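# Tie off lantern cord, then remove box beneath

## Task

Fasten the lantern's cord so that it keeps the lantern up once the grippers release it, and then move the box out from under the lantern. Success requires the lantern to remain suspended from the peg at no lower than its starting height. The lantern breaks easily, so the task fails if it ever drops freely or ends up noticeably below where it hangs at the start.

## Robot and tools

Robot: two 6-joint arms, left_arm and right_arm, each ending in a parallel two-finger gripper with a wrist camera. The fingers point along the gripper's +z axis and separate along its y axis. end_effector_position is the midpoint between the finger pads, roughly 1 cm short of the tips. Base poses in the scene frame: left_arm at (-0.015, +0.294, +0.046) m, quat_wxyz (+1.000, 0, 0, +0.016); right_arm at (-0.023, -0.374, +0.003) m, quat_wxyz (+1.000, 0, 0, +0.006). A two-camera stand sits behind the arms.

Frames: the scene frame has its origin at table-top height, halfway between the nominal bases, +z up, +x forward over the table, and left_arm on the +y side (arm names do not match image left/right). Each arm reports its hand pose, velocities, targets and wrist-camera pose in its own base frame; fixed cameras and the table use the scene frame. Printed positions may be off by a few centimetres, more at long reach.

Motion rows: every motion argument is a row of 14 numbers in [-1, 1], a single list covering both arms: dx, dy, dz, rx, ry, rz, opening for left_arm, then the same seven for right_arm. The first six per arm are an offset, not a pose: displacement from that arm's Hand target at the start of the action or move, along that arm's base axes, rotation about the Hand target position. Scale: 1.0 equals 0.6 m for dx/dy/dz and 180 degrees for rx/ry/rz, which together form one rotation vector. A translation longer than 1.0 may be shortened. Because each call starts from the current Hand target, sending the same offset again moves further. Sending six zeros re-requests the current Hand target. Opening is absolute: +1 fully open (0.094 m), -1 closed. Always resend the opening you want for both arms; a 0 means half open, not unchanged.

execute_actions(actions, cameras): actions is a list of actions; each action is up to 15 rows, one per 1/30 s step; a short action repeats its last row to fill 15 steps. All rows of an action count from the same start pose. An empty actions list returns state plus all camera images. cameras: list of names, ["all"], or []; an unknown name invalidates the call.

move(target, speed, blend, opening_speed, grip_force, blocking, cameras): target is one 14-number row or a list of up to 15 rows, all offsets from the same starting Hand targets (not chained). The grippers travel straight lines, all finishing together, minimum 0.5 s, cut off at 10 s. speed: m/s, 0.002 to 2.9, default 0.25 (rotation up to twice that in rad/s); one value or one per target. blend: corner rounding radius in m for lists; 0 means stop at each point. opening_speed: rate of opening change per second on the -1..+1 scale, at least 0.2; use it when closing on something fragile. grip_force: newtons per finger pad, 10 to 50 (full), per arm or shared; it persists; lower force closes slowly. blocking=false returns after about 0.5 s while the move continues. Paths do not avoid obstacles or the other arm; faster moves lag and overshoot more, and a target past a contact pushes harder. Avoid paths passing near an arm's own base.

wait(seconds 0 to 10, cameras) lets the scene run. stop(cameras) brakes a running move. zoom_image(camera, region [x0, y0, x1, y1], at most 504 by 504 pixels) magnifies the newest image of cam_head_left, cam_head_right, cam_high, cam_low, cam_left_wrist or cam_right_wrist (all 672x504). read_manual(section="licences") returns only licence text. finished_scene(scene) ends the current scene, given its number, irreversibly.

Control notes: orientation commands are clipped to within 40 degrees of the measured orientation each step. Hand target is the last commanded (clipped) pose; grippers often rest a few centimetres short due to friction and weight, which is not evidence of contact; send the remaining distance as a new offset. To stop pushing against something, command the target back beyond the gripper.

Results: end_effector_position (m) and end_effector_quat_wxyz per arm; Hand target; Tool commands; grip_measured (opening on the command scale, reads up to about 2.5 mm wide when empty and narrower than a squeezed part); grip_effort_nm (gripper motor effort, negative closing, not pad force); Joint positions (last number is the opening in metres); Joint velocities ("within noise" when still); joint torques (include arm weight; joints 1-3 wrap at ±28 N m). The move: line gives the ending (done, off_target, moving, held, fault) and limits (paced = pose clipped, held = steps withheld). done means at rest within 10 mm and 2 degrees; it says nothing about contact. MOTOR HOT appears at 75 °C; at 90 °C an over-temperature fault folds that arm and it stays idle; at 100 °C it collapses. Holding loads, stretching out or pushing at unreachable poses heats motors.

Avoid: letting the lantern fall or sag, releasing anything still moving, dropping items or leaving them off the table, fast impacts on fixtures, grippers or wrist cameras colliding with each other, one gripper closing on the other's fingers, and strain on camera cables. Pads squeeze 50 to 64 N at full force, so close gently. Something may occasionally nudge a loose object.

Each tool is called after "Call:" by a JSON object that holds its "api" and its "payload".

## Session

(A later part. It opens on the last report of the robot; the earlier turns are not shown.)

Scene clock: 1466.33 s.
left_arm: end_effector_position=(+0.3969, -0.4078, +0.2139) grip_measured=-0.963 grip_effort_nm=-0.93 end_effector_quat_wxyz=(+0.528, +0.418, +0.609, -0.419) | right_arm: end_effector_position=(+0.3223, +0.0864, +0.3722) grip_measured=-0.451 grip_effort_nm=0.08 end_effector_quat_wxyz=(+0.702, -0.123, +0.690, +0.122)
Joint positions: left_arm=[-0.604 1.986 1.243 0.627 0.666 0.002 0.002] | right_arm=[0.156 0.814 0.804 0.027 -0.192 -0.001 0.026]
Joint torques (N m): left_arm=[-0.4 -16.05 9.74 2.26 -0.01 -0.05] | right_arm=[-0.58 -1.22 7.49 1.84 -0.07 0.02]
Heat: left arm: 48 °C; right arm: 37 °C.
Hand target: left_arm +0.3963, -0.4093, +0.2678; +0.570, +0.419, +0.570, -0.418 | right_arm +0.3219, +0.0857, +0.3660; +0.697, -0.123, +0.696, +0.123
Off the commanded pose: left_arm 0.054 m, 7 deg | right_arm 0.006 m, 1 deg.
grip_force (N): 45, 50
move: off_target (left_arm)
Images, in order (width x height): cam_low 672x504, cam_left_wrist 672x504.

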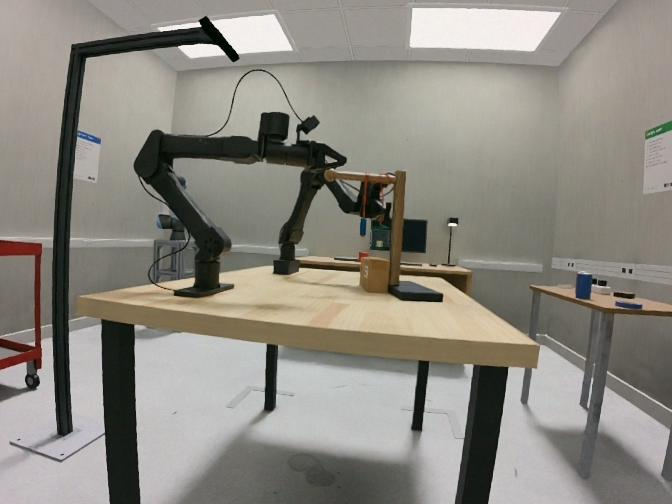

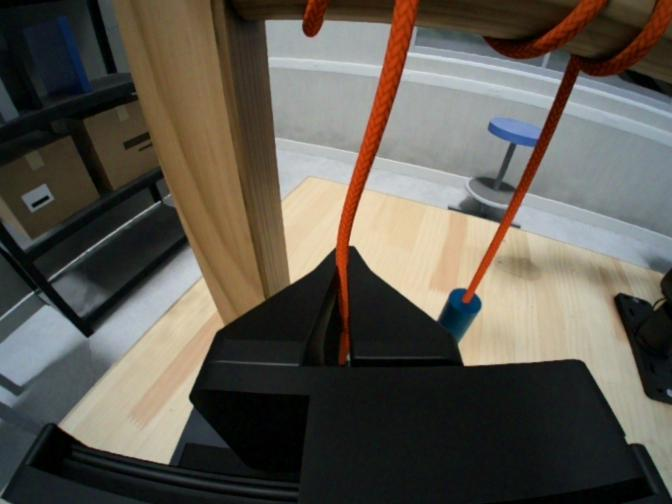

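Call:
{"api": "move", "payload": {"target": [0,0,0.03,0,0,0,-1.0, 0,0,0,0,0,0,-0.45], "speed": 0.03, "cameras": ["cam_low", "cam_left_wrist", "cam_right_wrist", "cam_head_left"]}}

Call:
{"api": "zoom_image", "payload": {"camera": "cam_low", "region": [310, 120, 450, 300]}}

Call:
{"api": "zoom_image", "payload": {"camera": "cam_right_wrist", "region": [30, 90, 330, 340]}}

Scene clock: 1485.90 s.
left_arm: end_effector_position=(+0.3983, -0.4087, +0.2318) grip_measured=-0.963 grip_effort_nm=-0.93 end_effector_quat_wxyz=(+0.528, +0.418, +0.609, -0.419) | right_arm: end_effector_position=(+0.3223, +0.0864, +0.3722) grip_measured=-0.451 grip_effort_nm=0.08 end_effector_quat_wxyz=(+0.702, -0.123, +0.690, +0.122)
Joint positions: left_arm=[-0.604 1.961 1.285 0.56 0.666 0.002 0.002] | right_arm=[0.156 0.814 0.804 0.027 -0.192 -0.001 0.026]
Joint torques (N m): left_arm=[-0.44 -15.92 9.85 2.26 -0.03 -0.04] | right_arm=[-0.61 -1.2 7.6 1.83 -0.08 0.01]
Heat: left arm: 51 °C; right arm: 37 °C.
Hand target: left_arm +0.3963, -0.4093, +0.2857; +0.570, +0.419, +0.570, -0.418 | right_arm +0.3219, +0.0857, +0.3660; +0.697, -0.123, +0.696, +0.123
Off the commanded pose: left_arm 0.054 m, 7 deg | right_arm 0.006 m, 1 deg.
grip_force (N): 45, 50
move: off_target (left_arm)
Images, in order (width x height): cam_head_left 672x504, cam_low 672x504, cam_left_wrist 672x504, cam_right_wrist 672x504.

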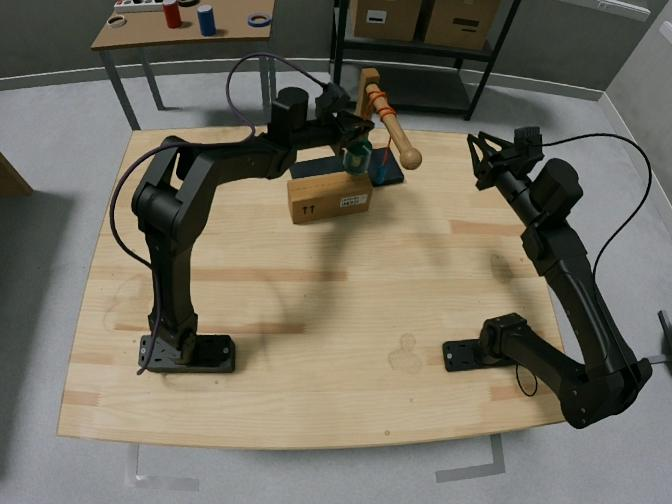

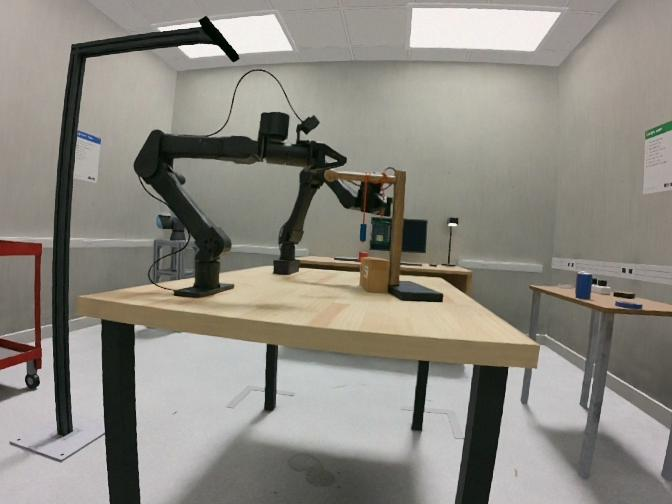

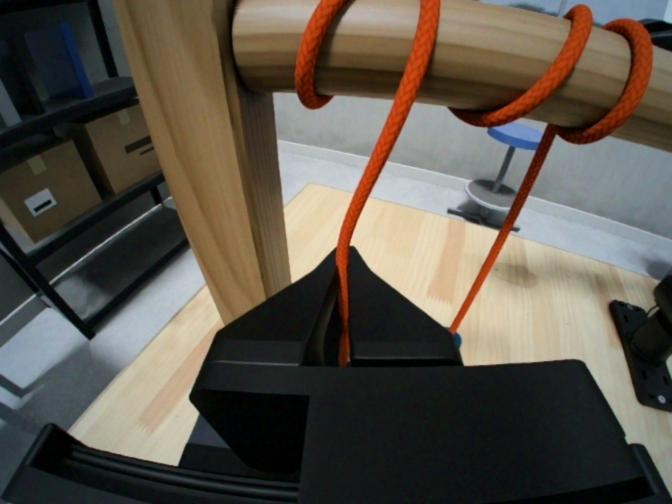

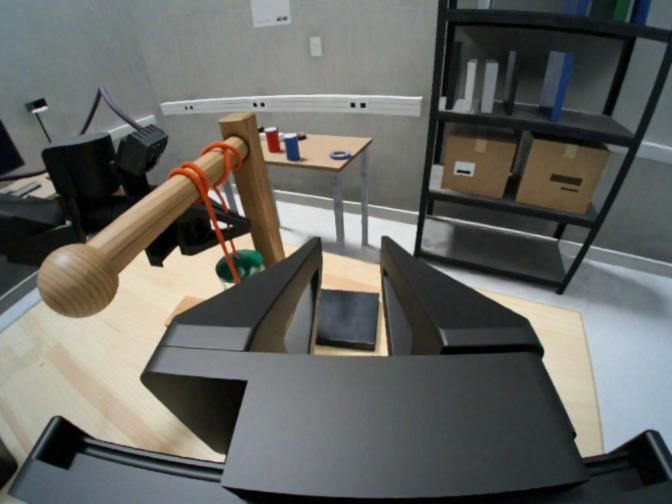

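Scaled by 2.800 from the camera's 672x504 image, which has a finer 960x720 frame.

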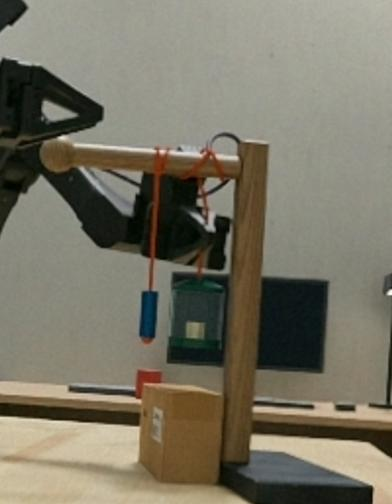

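Scaled by 1.680 from the camera's 672x504 image, which has a finer 960x720 frame.

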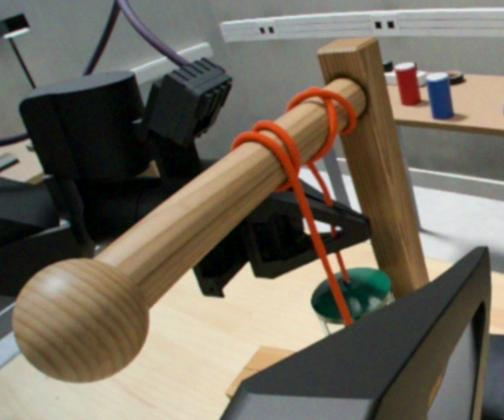

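Call:
{"api": "move", "payload": {"target": [0.0397,0.0128,-0.01,0,0,0,-1.0, 0,0,0,0,0,0,-0.45], "speed": 0.03, "cameras": ["cam_low", "cam_left_wrist", "cam_right_wrist"]}}

Call:
{"api": "zoom_image", "payload": {"camera": "cam_right_wrist", "region": [150, 110, 300, 230]}}

Scene clock: 1511.00 s.
left_arm: end_effector_position=(+0.4120, -0.4009, +0.2595) grip_measured=-0.963 grip_effort_nm=-0.93 end_effector_quat_wxyz=(+0.548, +0.419, +0.589, -0.421) | right_arm: end_effector_position=(+0.3223, +0.0864, +0.3722) grip_measured=-0.451 grip_effort_nm=0.08 end_effector_quat_wxyz=(+0.702, -0.123, +0.690, +0.122)
Joint positions: left_arm=[-0.569 1.961 1.352 0.549 0.705 0.002 0.002] | right_arm=[0.156 0.814 0.804 0.027 -0.192 -0.001 0.026]
Joint torques (N m): left_arm=[0.81 -10.63 10.36 2.27 0.02 -0.02] | right_arm=[-0.55 -1.31 7.54 1.82 -0.05 0.03]
Heat: left arm: 56 °C; right arm: 37 °C.
Hand target: left_arm +0.4202, -0.4016, +0.2797; +0.570, +0.419, +0.570, -0.418 | right_arm +0.3219, +0.0857, +0.3660; +0.697, -0.123, +0.696, +0.123
Off the commanded pose: left_arm 0.022 m, 3 deg | right_arm 0.006 m, 1 deg.
grip_force (N): 45, 50
move: off_target (left_arm)
Images, in order (width x height): cam_low 672x504, cam_left_wrist 672x504, cam_right_wrist 672x504.

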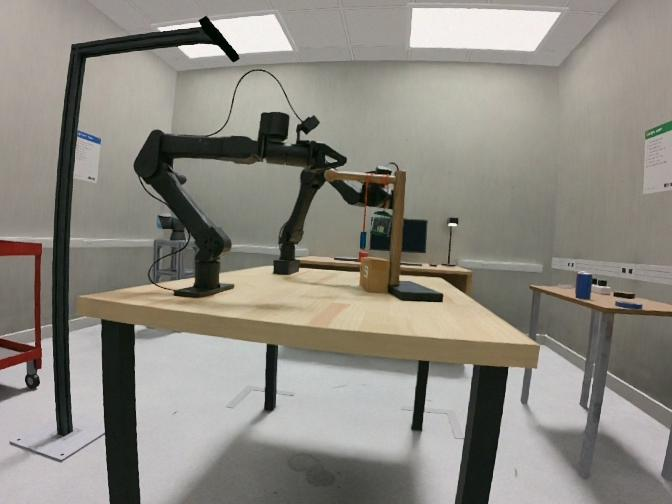

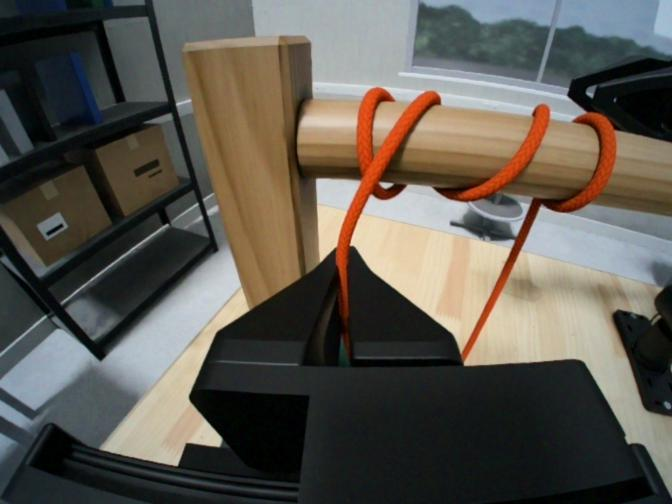

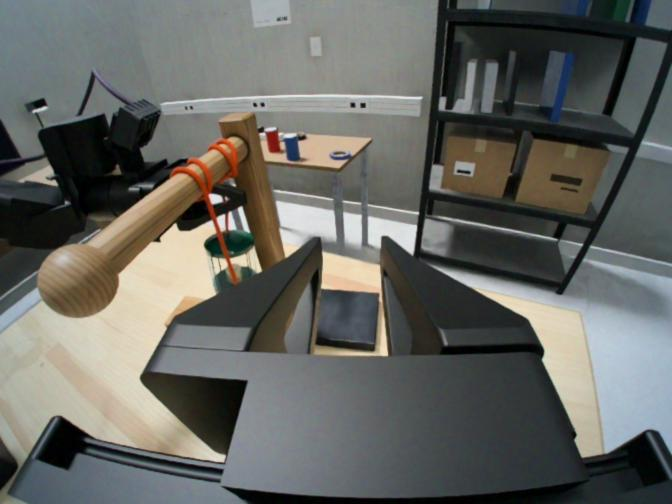

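Scaled by 3.360 from the camera's 672x504 image, which has a finer 960x720 frame.

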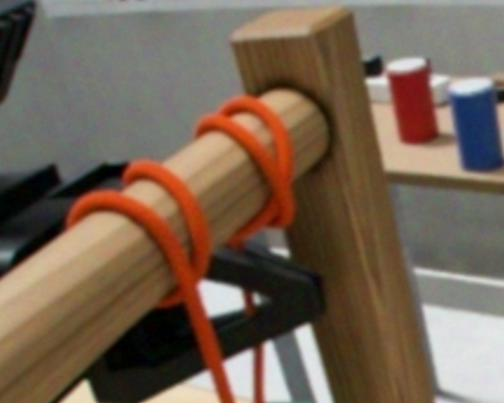

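Call:
{"api": "zoom_image", "payload": {"camera": "cam_low", "region": [310, 120, 450, 300]}}

Call:
{"api": "zoom_image", "payload": {"camera": "cam_left_wrist", "region": [180, 20, 480, 320]}}

Scaled by 2.800 from the camera's 672x504 image, which has a finer 960x720 frame.

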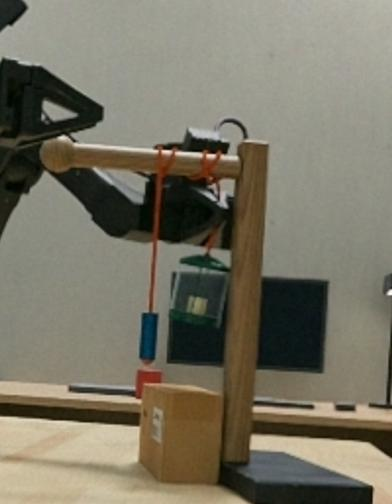

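Scaled by 1.680 from the camera's 672x504 image, which has a finer 960x720 frame.

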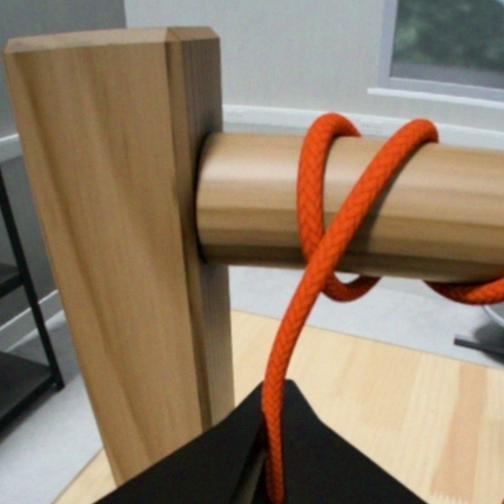

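Call:
{"api": "move", "payload": {"target": [0.0159,0.0051,-0.05,0,0,0,-1.0, 0,0,0,0,0,0,-0.45], "speed": 0.03, "cameras": ["cam_low", "cam_left_wrist", "cam_right_wrist"]}}

Call:
{"api": "zoom_image", "payload": {"camera": "cam_low", "region": [310, 120, 450, 300]}}

Call:
{"api": "zoom_image", "payload": {"camera": "cam_right_wrist", "region": [150, 110, 300, 230]}}

Scene clock: 1536.33 s.
left_arm: end_effector_position=(+0.4172, -0.4011, +0.2502) grip_measured=-0.963 grip_effort_nm=-0.93 end_effector_quat_wxyz=(+0.554, +0.426, +0.575, -0.426) | right_arm: end_effector_position=(+0.3223, +0.0864, +0.3722) grip_measured=-0.451 grip_effort_nm=0.08 end_effector_quat_wxyz=(+0.702, -0.123, +0.690, +0.122)
Joint positions: left_arm=[-0.557 2.006 1.352 0.623 0.736 0.002 0.002] | right_arm=[0.156 0.814 0.804 0.027 -0.192 -0.001 0.026]
Joint torques (N m): left_arm=[1.22 -9.32 7.86 2.49 -0.13 -0.01] | right_arm=[-0.61 -1.28 7.43 1.82 -0.06 0.01]
Heat: left arm: 53 °C; right arm: 38 °C.
Hand target: left_arm +0.4297, -0.3985, +0.2496; +0.570, +0.419, +0.570, -0.418 | right_arm +0.3219, +0.0857, +0.3660; +0.697, -0.123, +0.696, +0.123
Off the commanded pose: left_arm 0.013 m, 2 deg | right_arm 0.006 m, 1 deg.
grip_force (N): 45, 50
move: off_target (left_arm)
Images, in order (width x height): cam_low 672x504, cam_left_wrist 672x504, cam_right_wrist 672x504.

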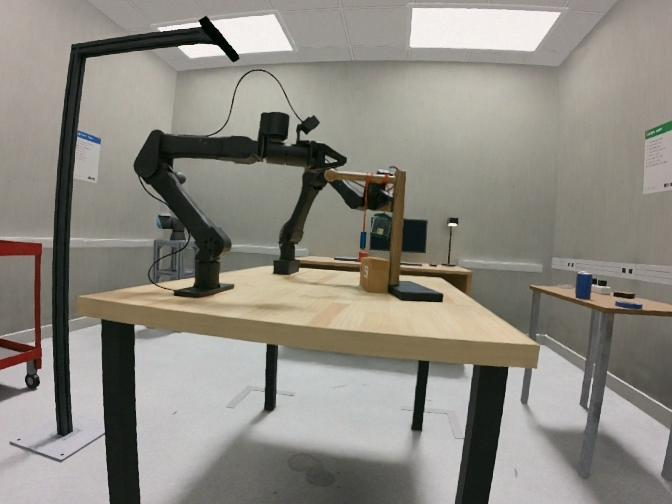

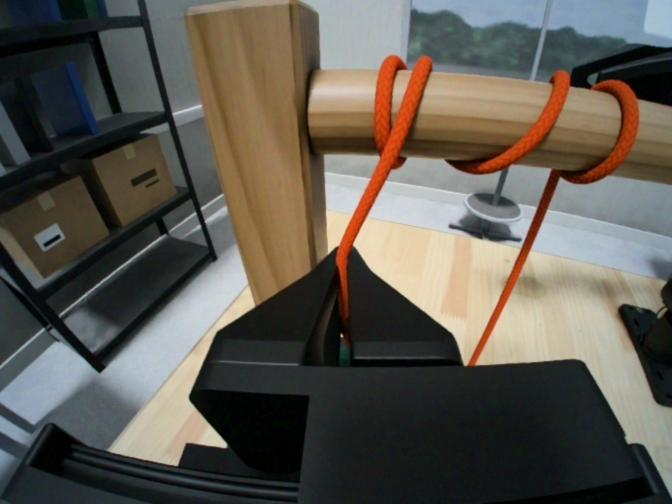

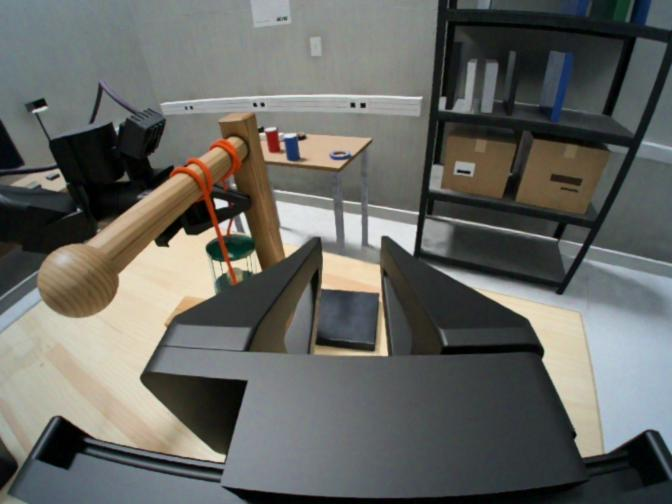

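Scaled by 2.800 from the camera's 672x504 image, which has a finer 960x720 frame.

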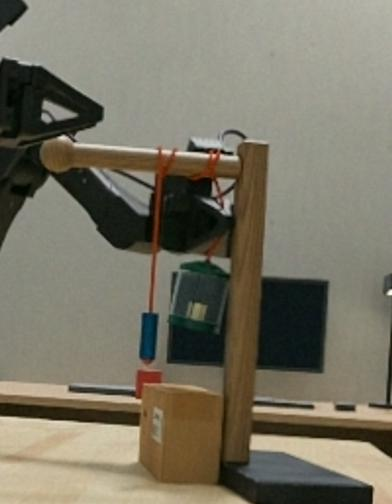

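Scaled by 3.360 from the camera's 672x504 image, which has a finer 960x720 frame.

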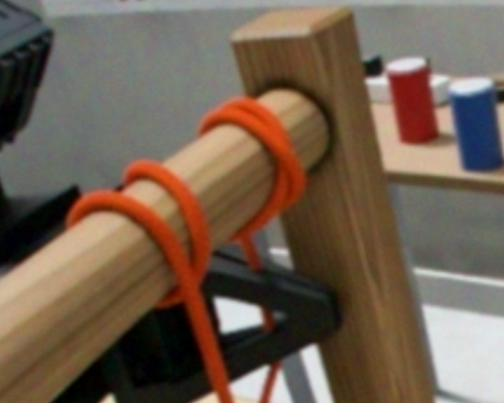

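Call:
{"api": "move", "payload": {"target": [-0.0395,-0.0092,-0.0243,0,0,0,-1.0, 0,0,0,0,0,0,-0.45], "speed": 0.03, "cameras": ["cam_low", "cam_left_wrist", "cam_right_wrist"]}}

Call:
{"api": "zoom_image", "payload": {"camera": "cam_low", "region": [310, 120, 450, 300]}}

Call:
{"api": "zoom_image", "payload": {"camera": "cam_right_wrist", "region": [150, 110, 300, 230]}}

Scene clock: 1554.00 s.
left_arm: end_effector_position=(+0.4040, -0.4067, +0.2423) grip_measured=-0.963 grip_effort_nm=-0.93 end_effector_quat_wxyz=(+0.571, +0.426, +0.559, -0.424) | right_arm: end_effector_position=(+0.3223, +0.0864, +0.3722) grip_measured=-0.451 grip_effort_nm=0.08 end_effector_quat_wxyz=(+0.702, -0.123, +0.690, +0.122)
Joint positions: left_arm=[-0.585 2.006 1.274 0.749 0.704 0.002 0.002] | right_arm=[0.156 0.814 0.804 0.027 -0.192 -0.001 0.026]
Joint torques (N m): left_arm=[0.03 -11.38 5.04 1.99 -0.26 -0.03] | right_arm=[-0.54 -1.18 7.51 1.84 -0.08 0.02]
Heat: left arm: 51 °C; right arm: 38 °C.
Hand target: left_arm +0.4060, -0.4041, +0.2350; +0.570, +0.419, +0.570, -0.418 | right_arm +0.3219, +0.0857, +0.3660; +0.697, -0.123, +0.696, +0.123
Off the commanded pose: left_arm 0.008 m, 2 deg | right_arm 0.006 m, 1 deg.
grip_force (N): 45, 50
move: done
Images, in order (width x height): cam_low 672x504, cam_left_wrist 672x504, cam_right_wrist 672x504.

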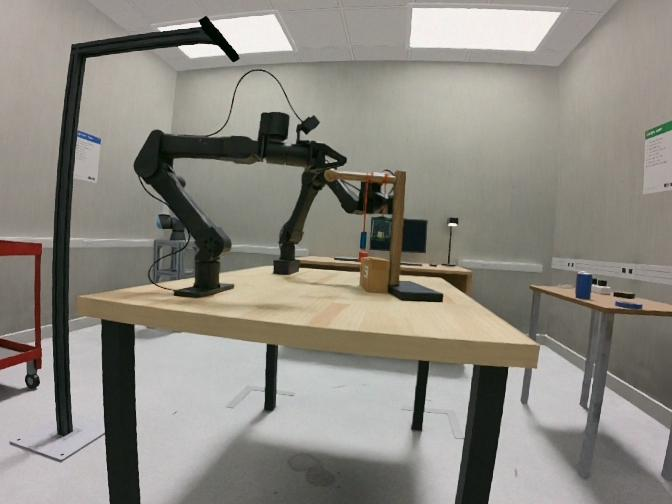

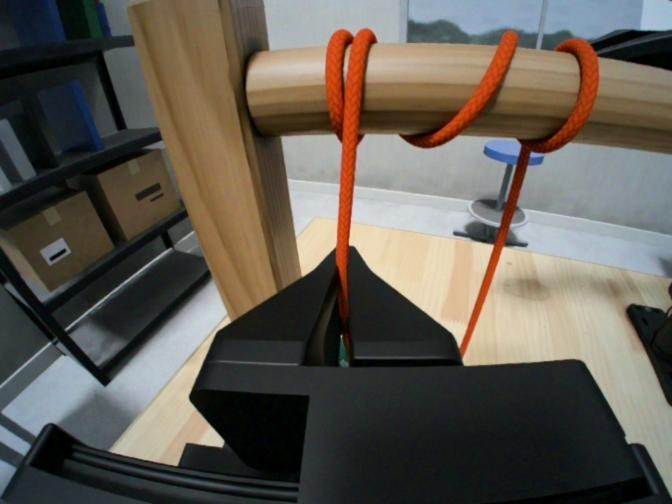

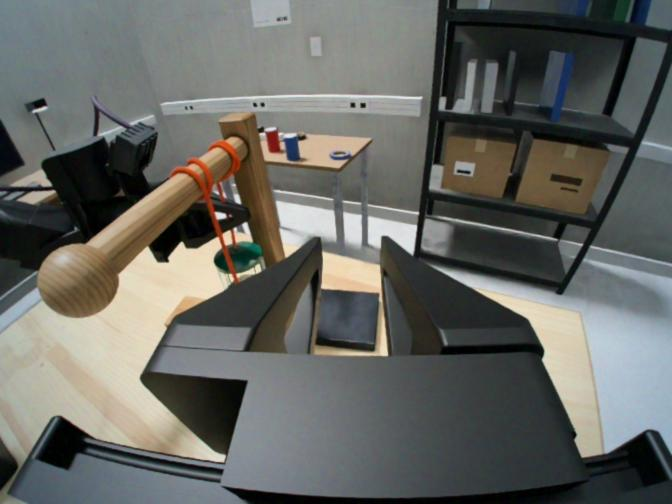

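Scaled by 2.800 from the camera's 672x504 image, which has a finer 960x720 frame.

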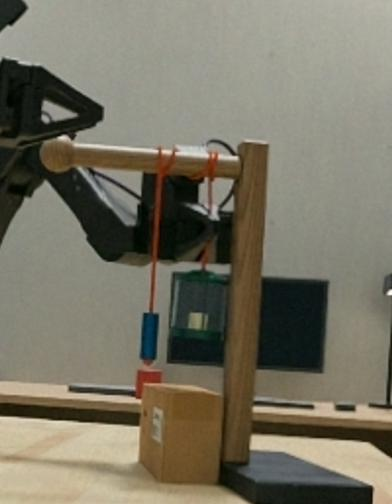

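Scaled by 3.360 from the camera's 672x504 image, which has a finer 960x720 frame.

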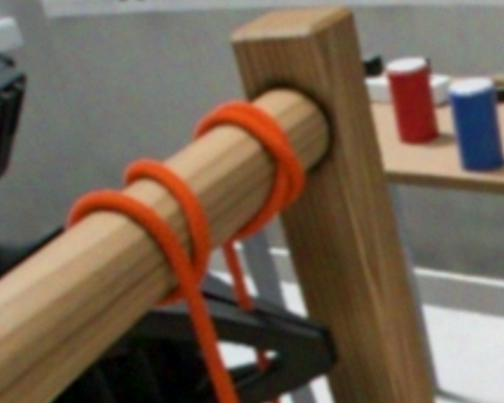

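Call:
{"api": "move", "payload": {"target": [0,0,-0.033,0,0,0,-1.0, 0,0,0,0,0,0,-0.45], "speed": 0.03, "cameras": ["cam_low", "cam_left_wrist", "cam_right_wrist"]}}

Call:
{"api": "zoom_image", "payload": {"camera": "cam_low", "region": [310, 120, 450, 300]}}

Call:
{"api": "zoom_image", "payload": {"camera": "cam_right_wrist", "region": [150, 110, 300, 230]}}

Scene clock: 1574.13 s.
left_arm: end_effector_position=(+0.4011, -0.4038, +0.2428) grip_measured=-0.963 grip_effort_nm=-0.93 end_effector_quat_wxyz=(+0.586, +0.425, +0.546, -0.421) | right_arm: end_effector_position=(+0.3223, +0.0864, +0.3722) grip_measured=-0.451 grip_effort_nm=0.08 end_effector_quat_wxyz=(+0.702, -0.123, +0.690, +0.122)
Joint positions: left_arm=[-0.585 2.006 1.238 0.824 0.699 0.002 0.002] | right_arm=[0.156 0.814 0.804 0.027 -0.192 -0.001 0.026]
Joint torques (N m): left_arm=[0.05 -8.66 4.89 1.94 -0.21 -0.04] | right_arm=[-0.55 -1.22 7.49 1.84 -0.07 0.02]
Heat: left arm: 49 °C; right arm: 38 °C.
Hand target: left_arm +0.4060, -0.4041, +0.2152; +0.570, +0.419, +0.570, -0.418 | right_arm +0.3219, +0.0857, +0.3660; +0.697, -0.123, +0.696, +0.123
Off the commanded pose: left_arm 0.028 m, 3 deg | right_arm 0.006 m, 1 deg.
grip_force (N): 45, 50
move: off_target (left_arm)
Images, in order (width x height): cam_low 672x504, cam_left_wrist 672x504, cam_right_wrist 672x504.

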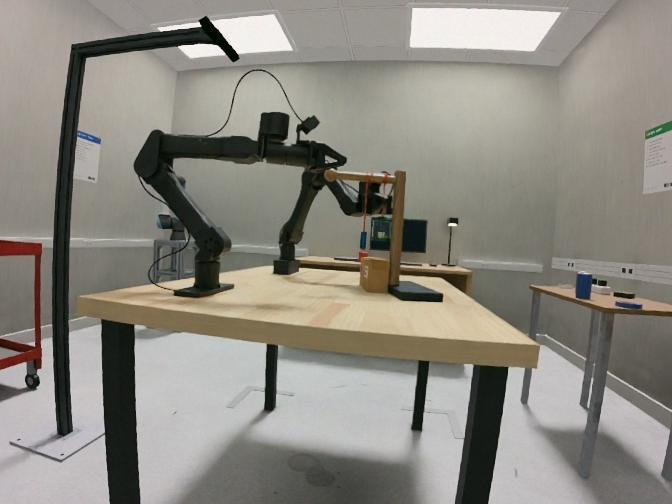

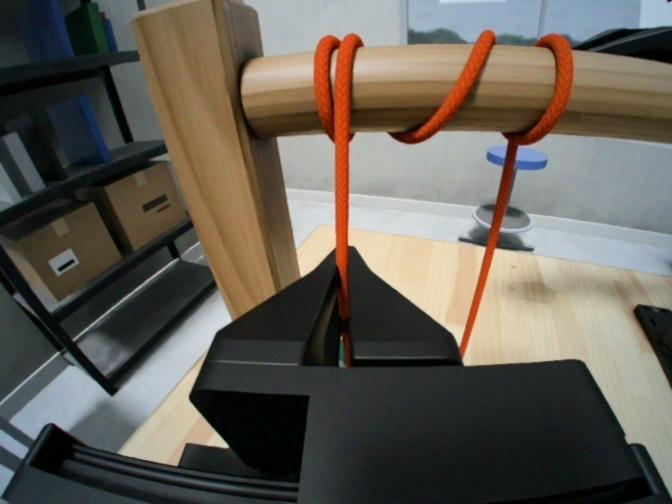

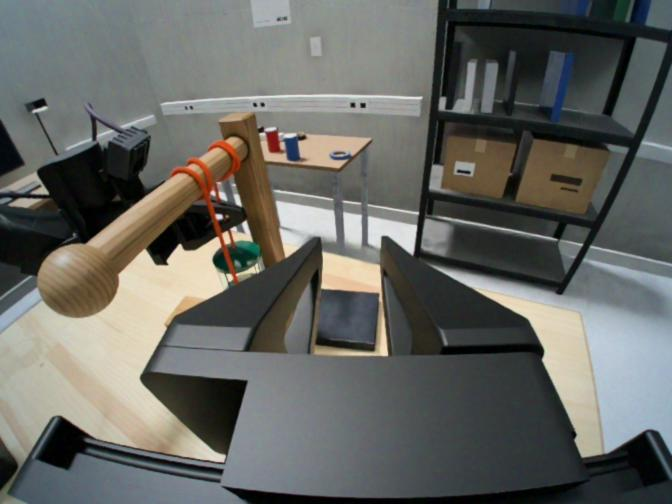

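Scaled by 2.800 from the camera's 672x504 image, which has a finer 960x720 frame.

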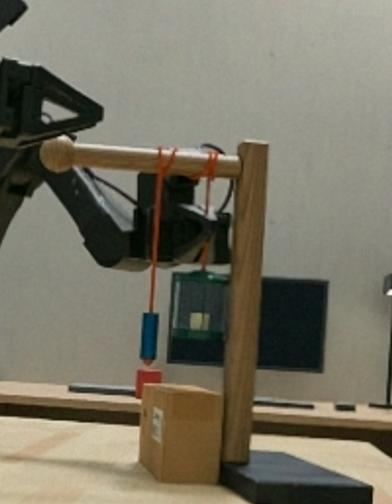

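Scaled by 3.360 from the camera's 672x504 image, which has a finer 960x720 frame.

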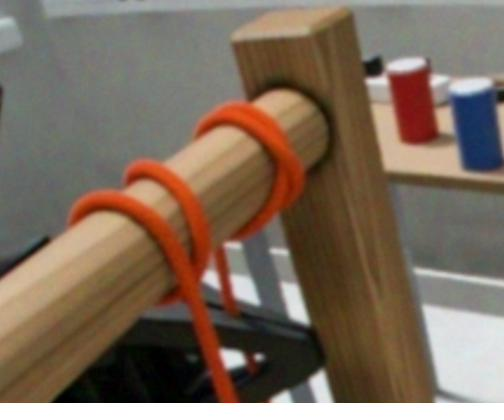

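Call:
{"api": "move", "payload": {"target": [0,0,-0.025,0,0,0,-1.0, 0,0,0,0,0,0,-0.45], "speed": 0.03, "cameras": ["cam_low", "cam_left_wrist"]}}

Call:
{"api": "zoom_image", "payload": {"camera": "cam_low", "region": [310, 120, 450, 300]}}

Scene clock: 1583.97 s.
left_arm: end_effector_position=(+0.3999, -0.4028, +0.2421) grip_measured=-0.963 grip_effort_nm=-0.93 end_effector_quat_wxyz=(+0.601, +0.425, +0.530, -0.420) | right_arm: end_effector_position=(+0.3223, +0.0864, +0.3722) grip_measured=-0.451 grip_effort_nm=0.08 end_effector_quat_wxyz=(+0.702, -0.123, +0.690, +0.122)
Joint positions: left_arm=[-0.585 2.022 1.217 0.903 0.697 0.002 0.002] | right_arm=[0.156 0.814 0.804 0.027 -0.192 -0.001 0.026]
Joint torques (N m): left_arm=[0.1 -7.76 4.34 1.61 -0.2 -0.02] | right_arm=[-0.62 -1.31 7.47 1.81 -0.07 0.01]
Heat: left arm: 48 °C; right arm: 38 °C.
Hand target: left_arm +0.4060, -0.4041, +0.2004; +0.570, +0.419, +0.570, -0.418 | right_arm +0.3219, +0.0857, +0.3660; +0.697, -0.123, +0.696, +0.123
Off the commanded pose: left_arm 0.042 m, 6 deg | right_arm 0.006 m, 1 deg.
grip_force (N): 45, 50
move: off_target (left_arm)
Images, in order (width x height): cam_low 672x504, cam_left_wrist 672x504.

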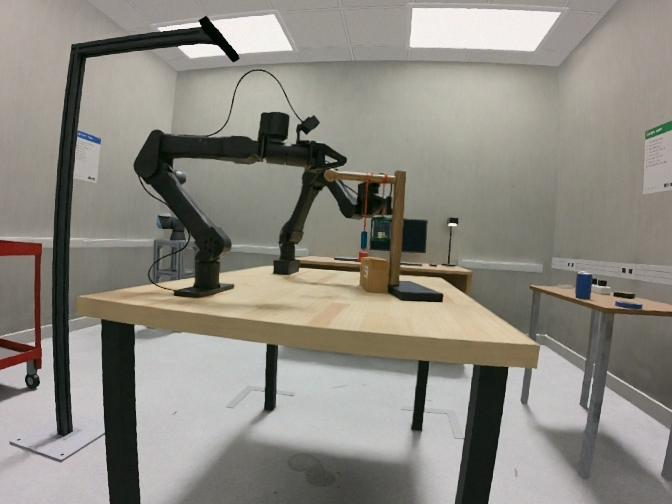

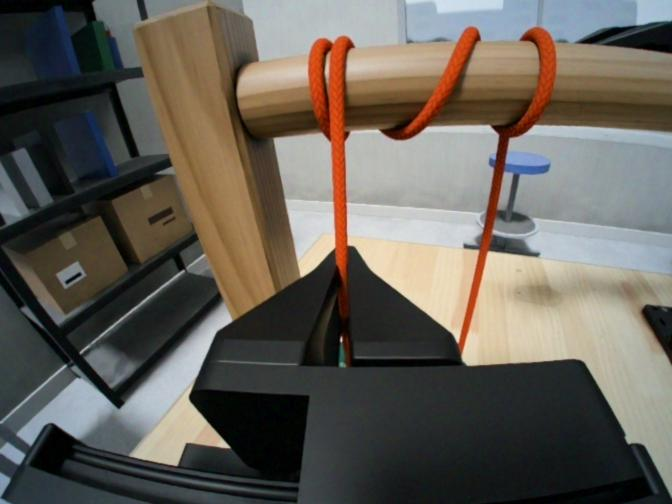

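Scaled by 2.800 from the camera's 672x504 image, which has a finer 960x720 frame.

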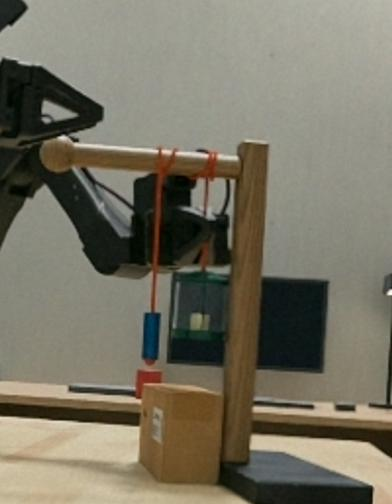

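Call:
{"api": "move", "payload": {"target": [0,0,0.033,0,0,0,-1.0, 0,0,0,0,0,0,-0.45], "speed": 0.03, "cameras": ["cam_low", "cam_left_wrist"]}}

Call:
{"api": "zoom_image", "payload": {"camera": "cam_low", "region": [310, 120, 450, 300]}}

Call:
{"api": "zoom_image", "payload": {"camera": "cam_left_wrist", "region": [200, 0, 500, 280]}}

Scene clock: 1595.17 s.
left_arm: end_effector_position=(+0.3998, -0.4026, +0.2408) grip_measured=-0.963 grip_effort_nm=-0.94 end_effector_quat_wxyz=(+0.601, +0.425, +0.532, -0.420) | right_arm: end_effector_position=(+0.3223, +0.0864, +0.3722) grip_measured=-0.451 grip_effort_nm=0.08 end_effector_quat_wxyz=(+0.702, -0.123, +0.690, +0.122)
Joint positions: left_arm=[-0.585 2.022 1.215 0.903 0.697 0.002 0.002] | right_arm=[0.156 0.814 0.804 0.027 -0.192 -0.001 0.026]
Joint torques (N m): left_arm=[0.13 -10.41 6.87 0.97 -0.22 -0.05] | right_arm=[-0.51 -1.28 7.54 1.83 -0.05 0.02]
Heat: left arm: 47 °C; right arm: 38 °C.
Hand target: left_arm +0.4060, -0.4041, +0.2200; +0.570, +0.419, +0.570, -0.418 | right_arm +0.3219, +0.0857, +0.3660; +0.697, -0.123, +0.696, +0.123
Off the commanded pose: left_arm 0.022 m, 6 deg | right_arm 0.006 m, 1 deg.
grip_force (N): 45, 50
move: off_target (left_arm)
Images, in order (width x height): cam_low 672x504, cam_left_wrist 672x504.

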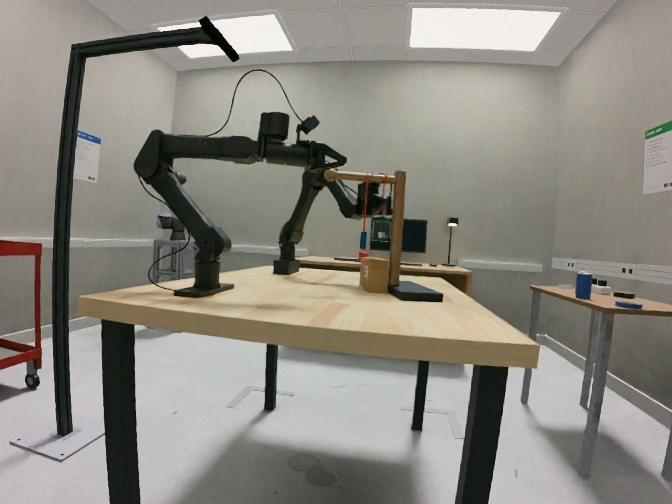

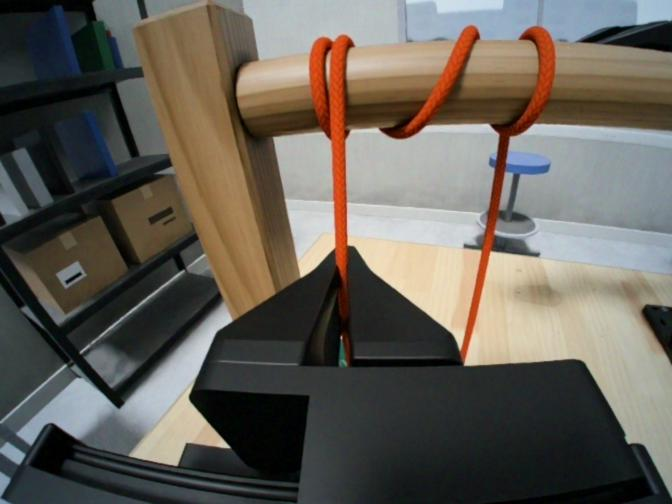

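Scaled by 2.800 from the camera's 672x504 image, which has a finer 960x720 frame.

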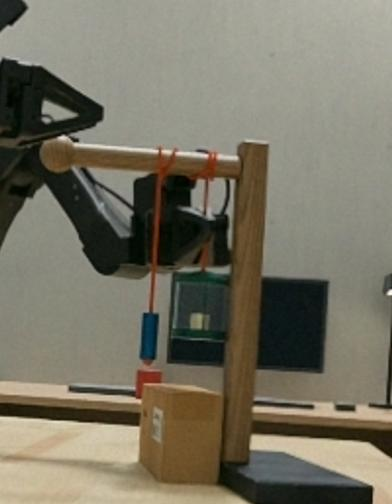

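Scaled by 1.680 from the camera's 672x504 image, which has a finer 960x720 frame.

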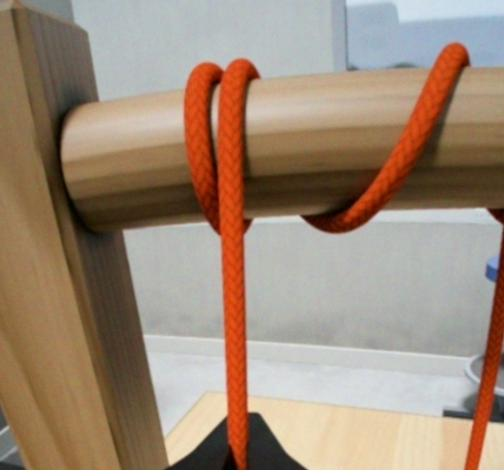

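Call:
{"api": "move", "payload": {"target": [0,0,0.0133,0,0,0,-0.75, 0,0,0,0,0,0,-0.45], "speed": 0.03, "opening_speed": 0.2, "cameras": ["cam_low", "cam_left_wrist"]}}

Call:
{"api": "zoom_image", "payload": {"camera": "cam_low", "region": [310, 120, 450, 300]}}

Call:
{"api": "zoom_image", "payload": {"camera": "cam_left_wrist", "region": [200, 0, 500, 280]}}

Scene clock: 1606.77 s.
left_arm: end_effector_position=(+0.4018, -0.4035, +0.2225) grip_measured=-0.752 grip_effort_nm=0.13 end_effector_quat_wxyz=(+0.568, +0.422, +0.567, -0.422) | right_arm: end_effector_position=(+0.3223, +0.0864, +0.3722) grip_measured=-0.451 grip_effort_nm=0.08 end_effector_quat_wxyz=(+0.702, -0.123, +0.690, +0.122)
Joint positions: left_arm=[-0.585 2.022 1.222 0.801 0.694 0.001 0.012] | right_arm=[0.156 0.814 0.804 0.027 -0.192 -0.001 0.026]
Joint torques (N m): left_arm=[0.1 -11.59 8.03 1.71 -0.14 -0.04] | right_arm=[-0.54 -1.32 7.42 1.82 -0.09 0.01]
Heat: left arm: 49 °C; right arm: 38 °C.
Hand target: left_arm +0.4060, -0.4041, +0.2281; +0.570, +0.419, +0.570, -0.418 | right_arm +0.3219, +0.0857, +0.3660; +0.697, -0.123, +0.696, +0.123
Off the commanded pose: left_arm 0.007 m, 1 deg | right_arm 0.006 m, 1 deg.
grip_force (N): 45, 50
move: done
Images, in order (width x height): cam_low 672x504, cam_left_wrist 672x504.

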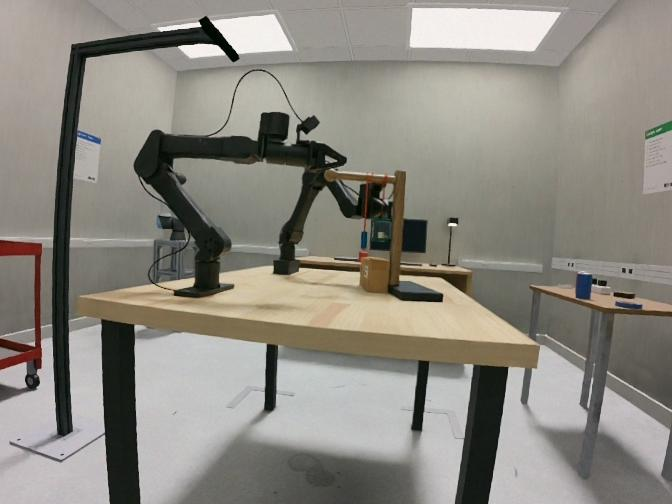

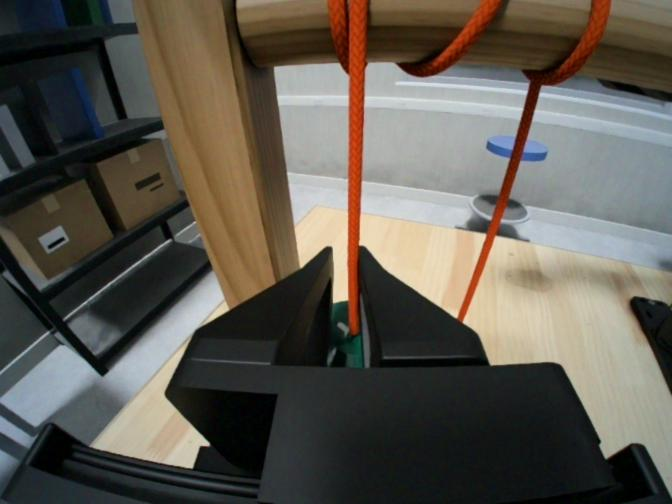

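Scaled by 2.800 from the camera's 672x504 image, which has a finer 960x720 frame.

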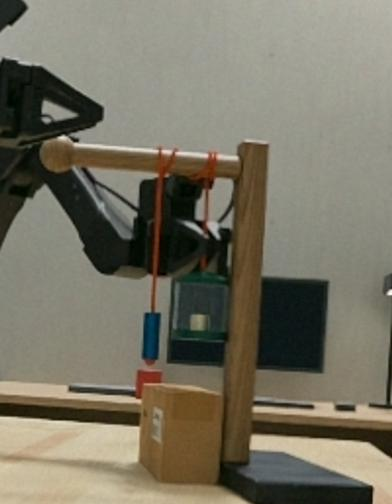

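Scaled by 1.680 from the camera's 672x504 image, which has a finer 960x720 frame.

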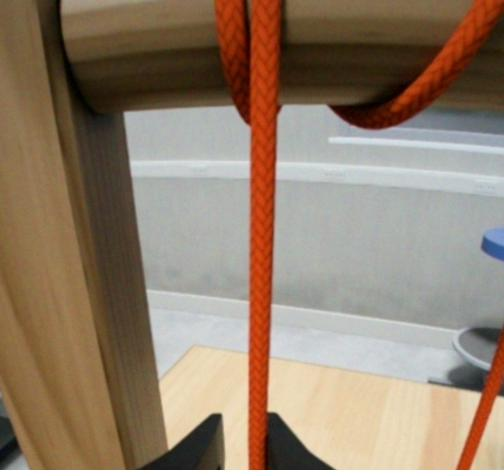

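Call:
{"api": "move", "payload": {"target": [[0,0,0,0,0,0,-0.3, 0,0,0,0,0,0,-0.45],[-0.0616,0.1904,0,0,0,0,-0.3, 0,0,0,0,0,0,-0.45]], "speed": 0.05, "opening_speed": 0.3, "cameras": ["cam_low", "cam_left_wrist", "cam_head_left"]}}

Call:
{"api": "zoom_image", "payload": {"camera": "cam_low", "region": [310, 120, 450, 300]}}

Call:
{"api": "zoom_image", "payload": {"camera": "cam_left_wrist", "region": [200, 0, 500, 280]}}

Scene clock: 1632.80 s.
left_arm: end_effector_position=(+0.3752, -0.2933, +0.2160) grip_measured=-0.303 grip_effort_nm=0.13 end_effector_quat_wxyz=(+0.559, +0.414, +0.582, -0.420) | right_arm: end_effector_position=(+0.3223, +0.0864, +0.3722) grip_measured=-0.451 grip_effort_nm=0.08 end_effector_quat_wxyz=(+0.702, -0.123, +0.690, +0.122)
Joint positions: left_arm=[-0.365 1.774 0.873 0.866 0.897 0.001 0.033] | right_arm=[0.156 0.814 0.804 0.027 -0.192 -0.001 0.026]
Joint torques (N m): left_arm=[0.43 -11.36 4.82 2.06 0.08 0.01] | right_arm=[-0.54 -1.28 7.56 1.8 -0.05 0.04]
Heat: left arm: 51 °C; right arm: 38 °C.
Hand target: left_arm +0.3690, -0.2899, +0.2281; +0.570, +0.419, +0.570, -0.418 | right_arm +0.3219, +0.0857, +0.3660; +0.697, -0.123, +0.696, +0.123
Off the commanded pose: left_arm 0.014 m, 2 deg | right_arm 0.006 m, 1 deg.
grip_force (N): 45, 50
move: off_target (left_arm)
Images, in order (width x height): cam_head_left 672x504, cam_low 672x504, cam_left_wrist 672x504.

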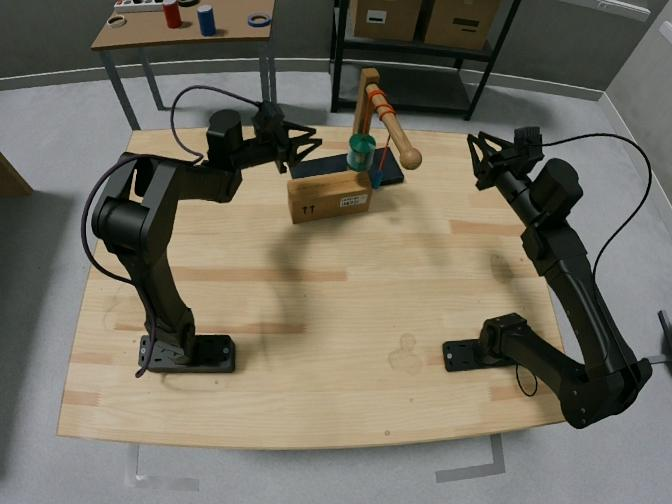

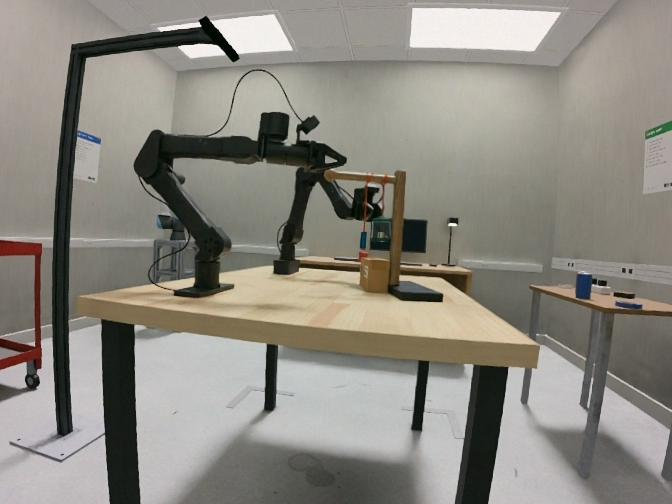

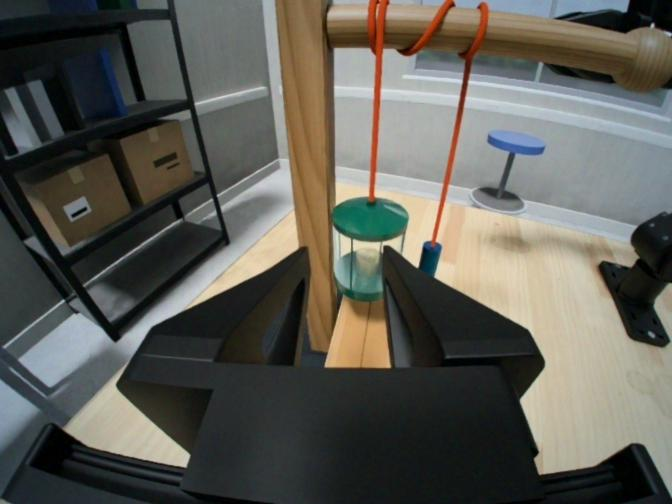

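Scaled by 2.800 from the camera's 672x504 image, which has a finer 960x720 frame.

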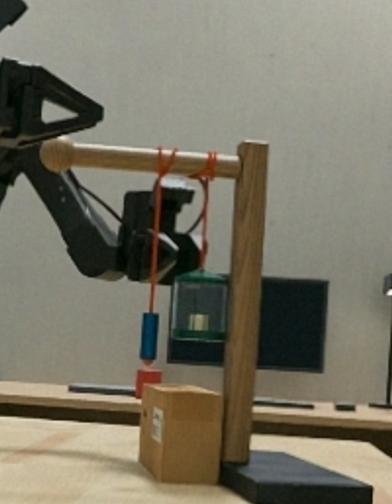

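Scaled by 1.680 from the camera's 672x504 image, which has a finer 960x720 frame.

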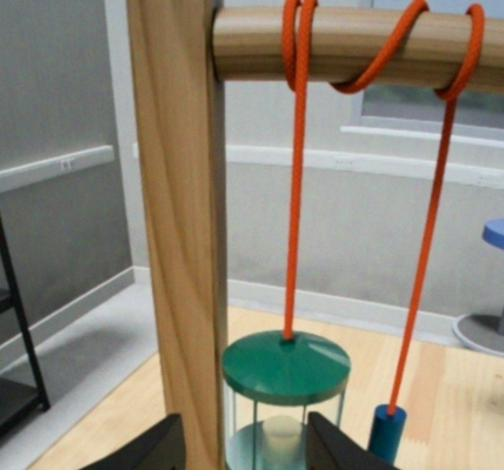

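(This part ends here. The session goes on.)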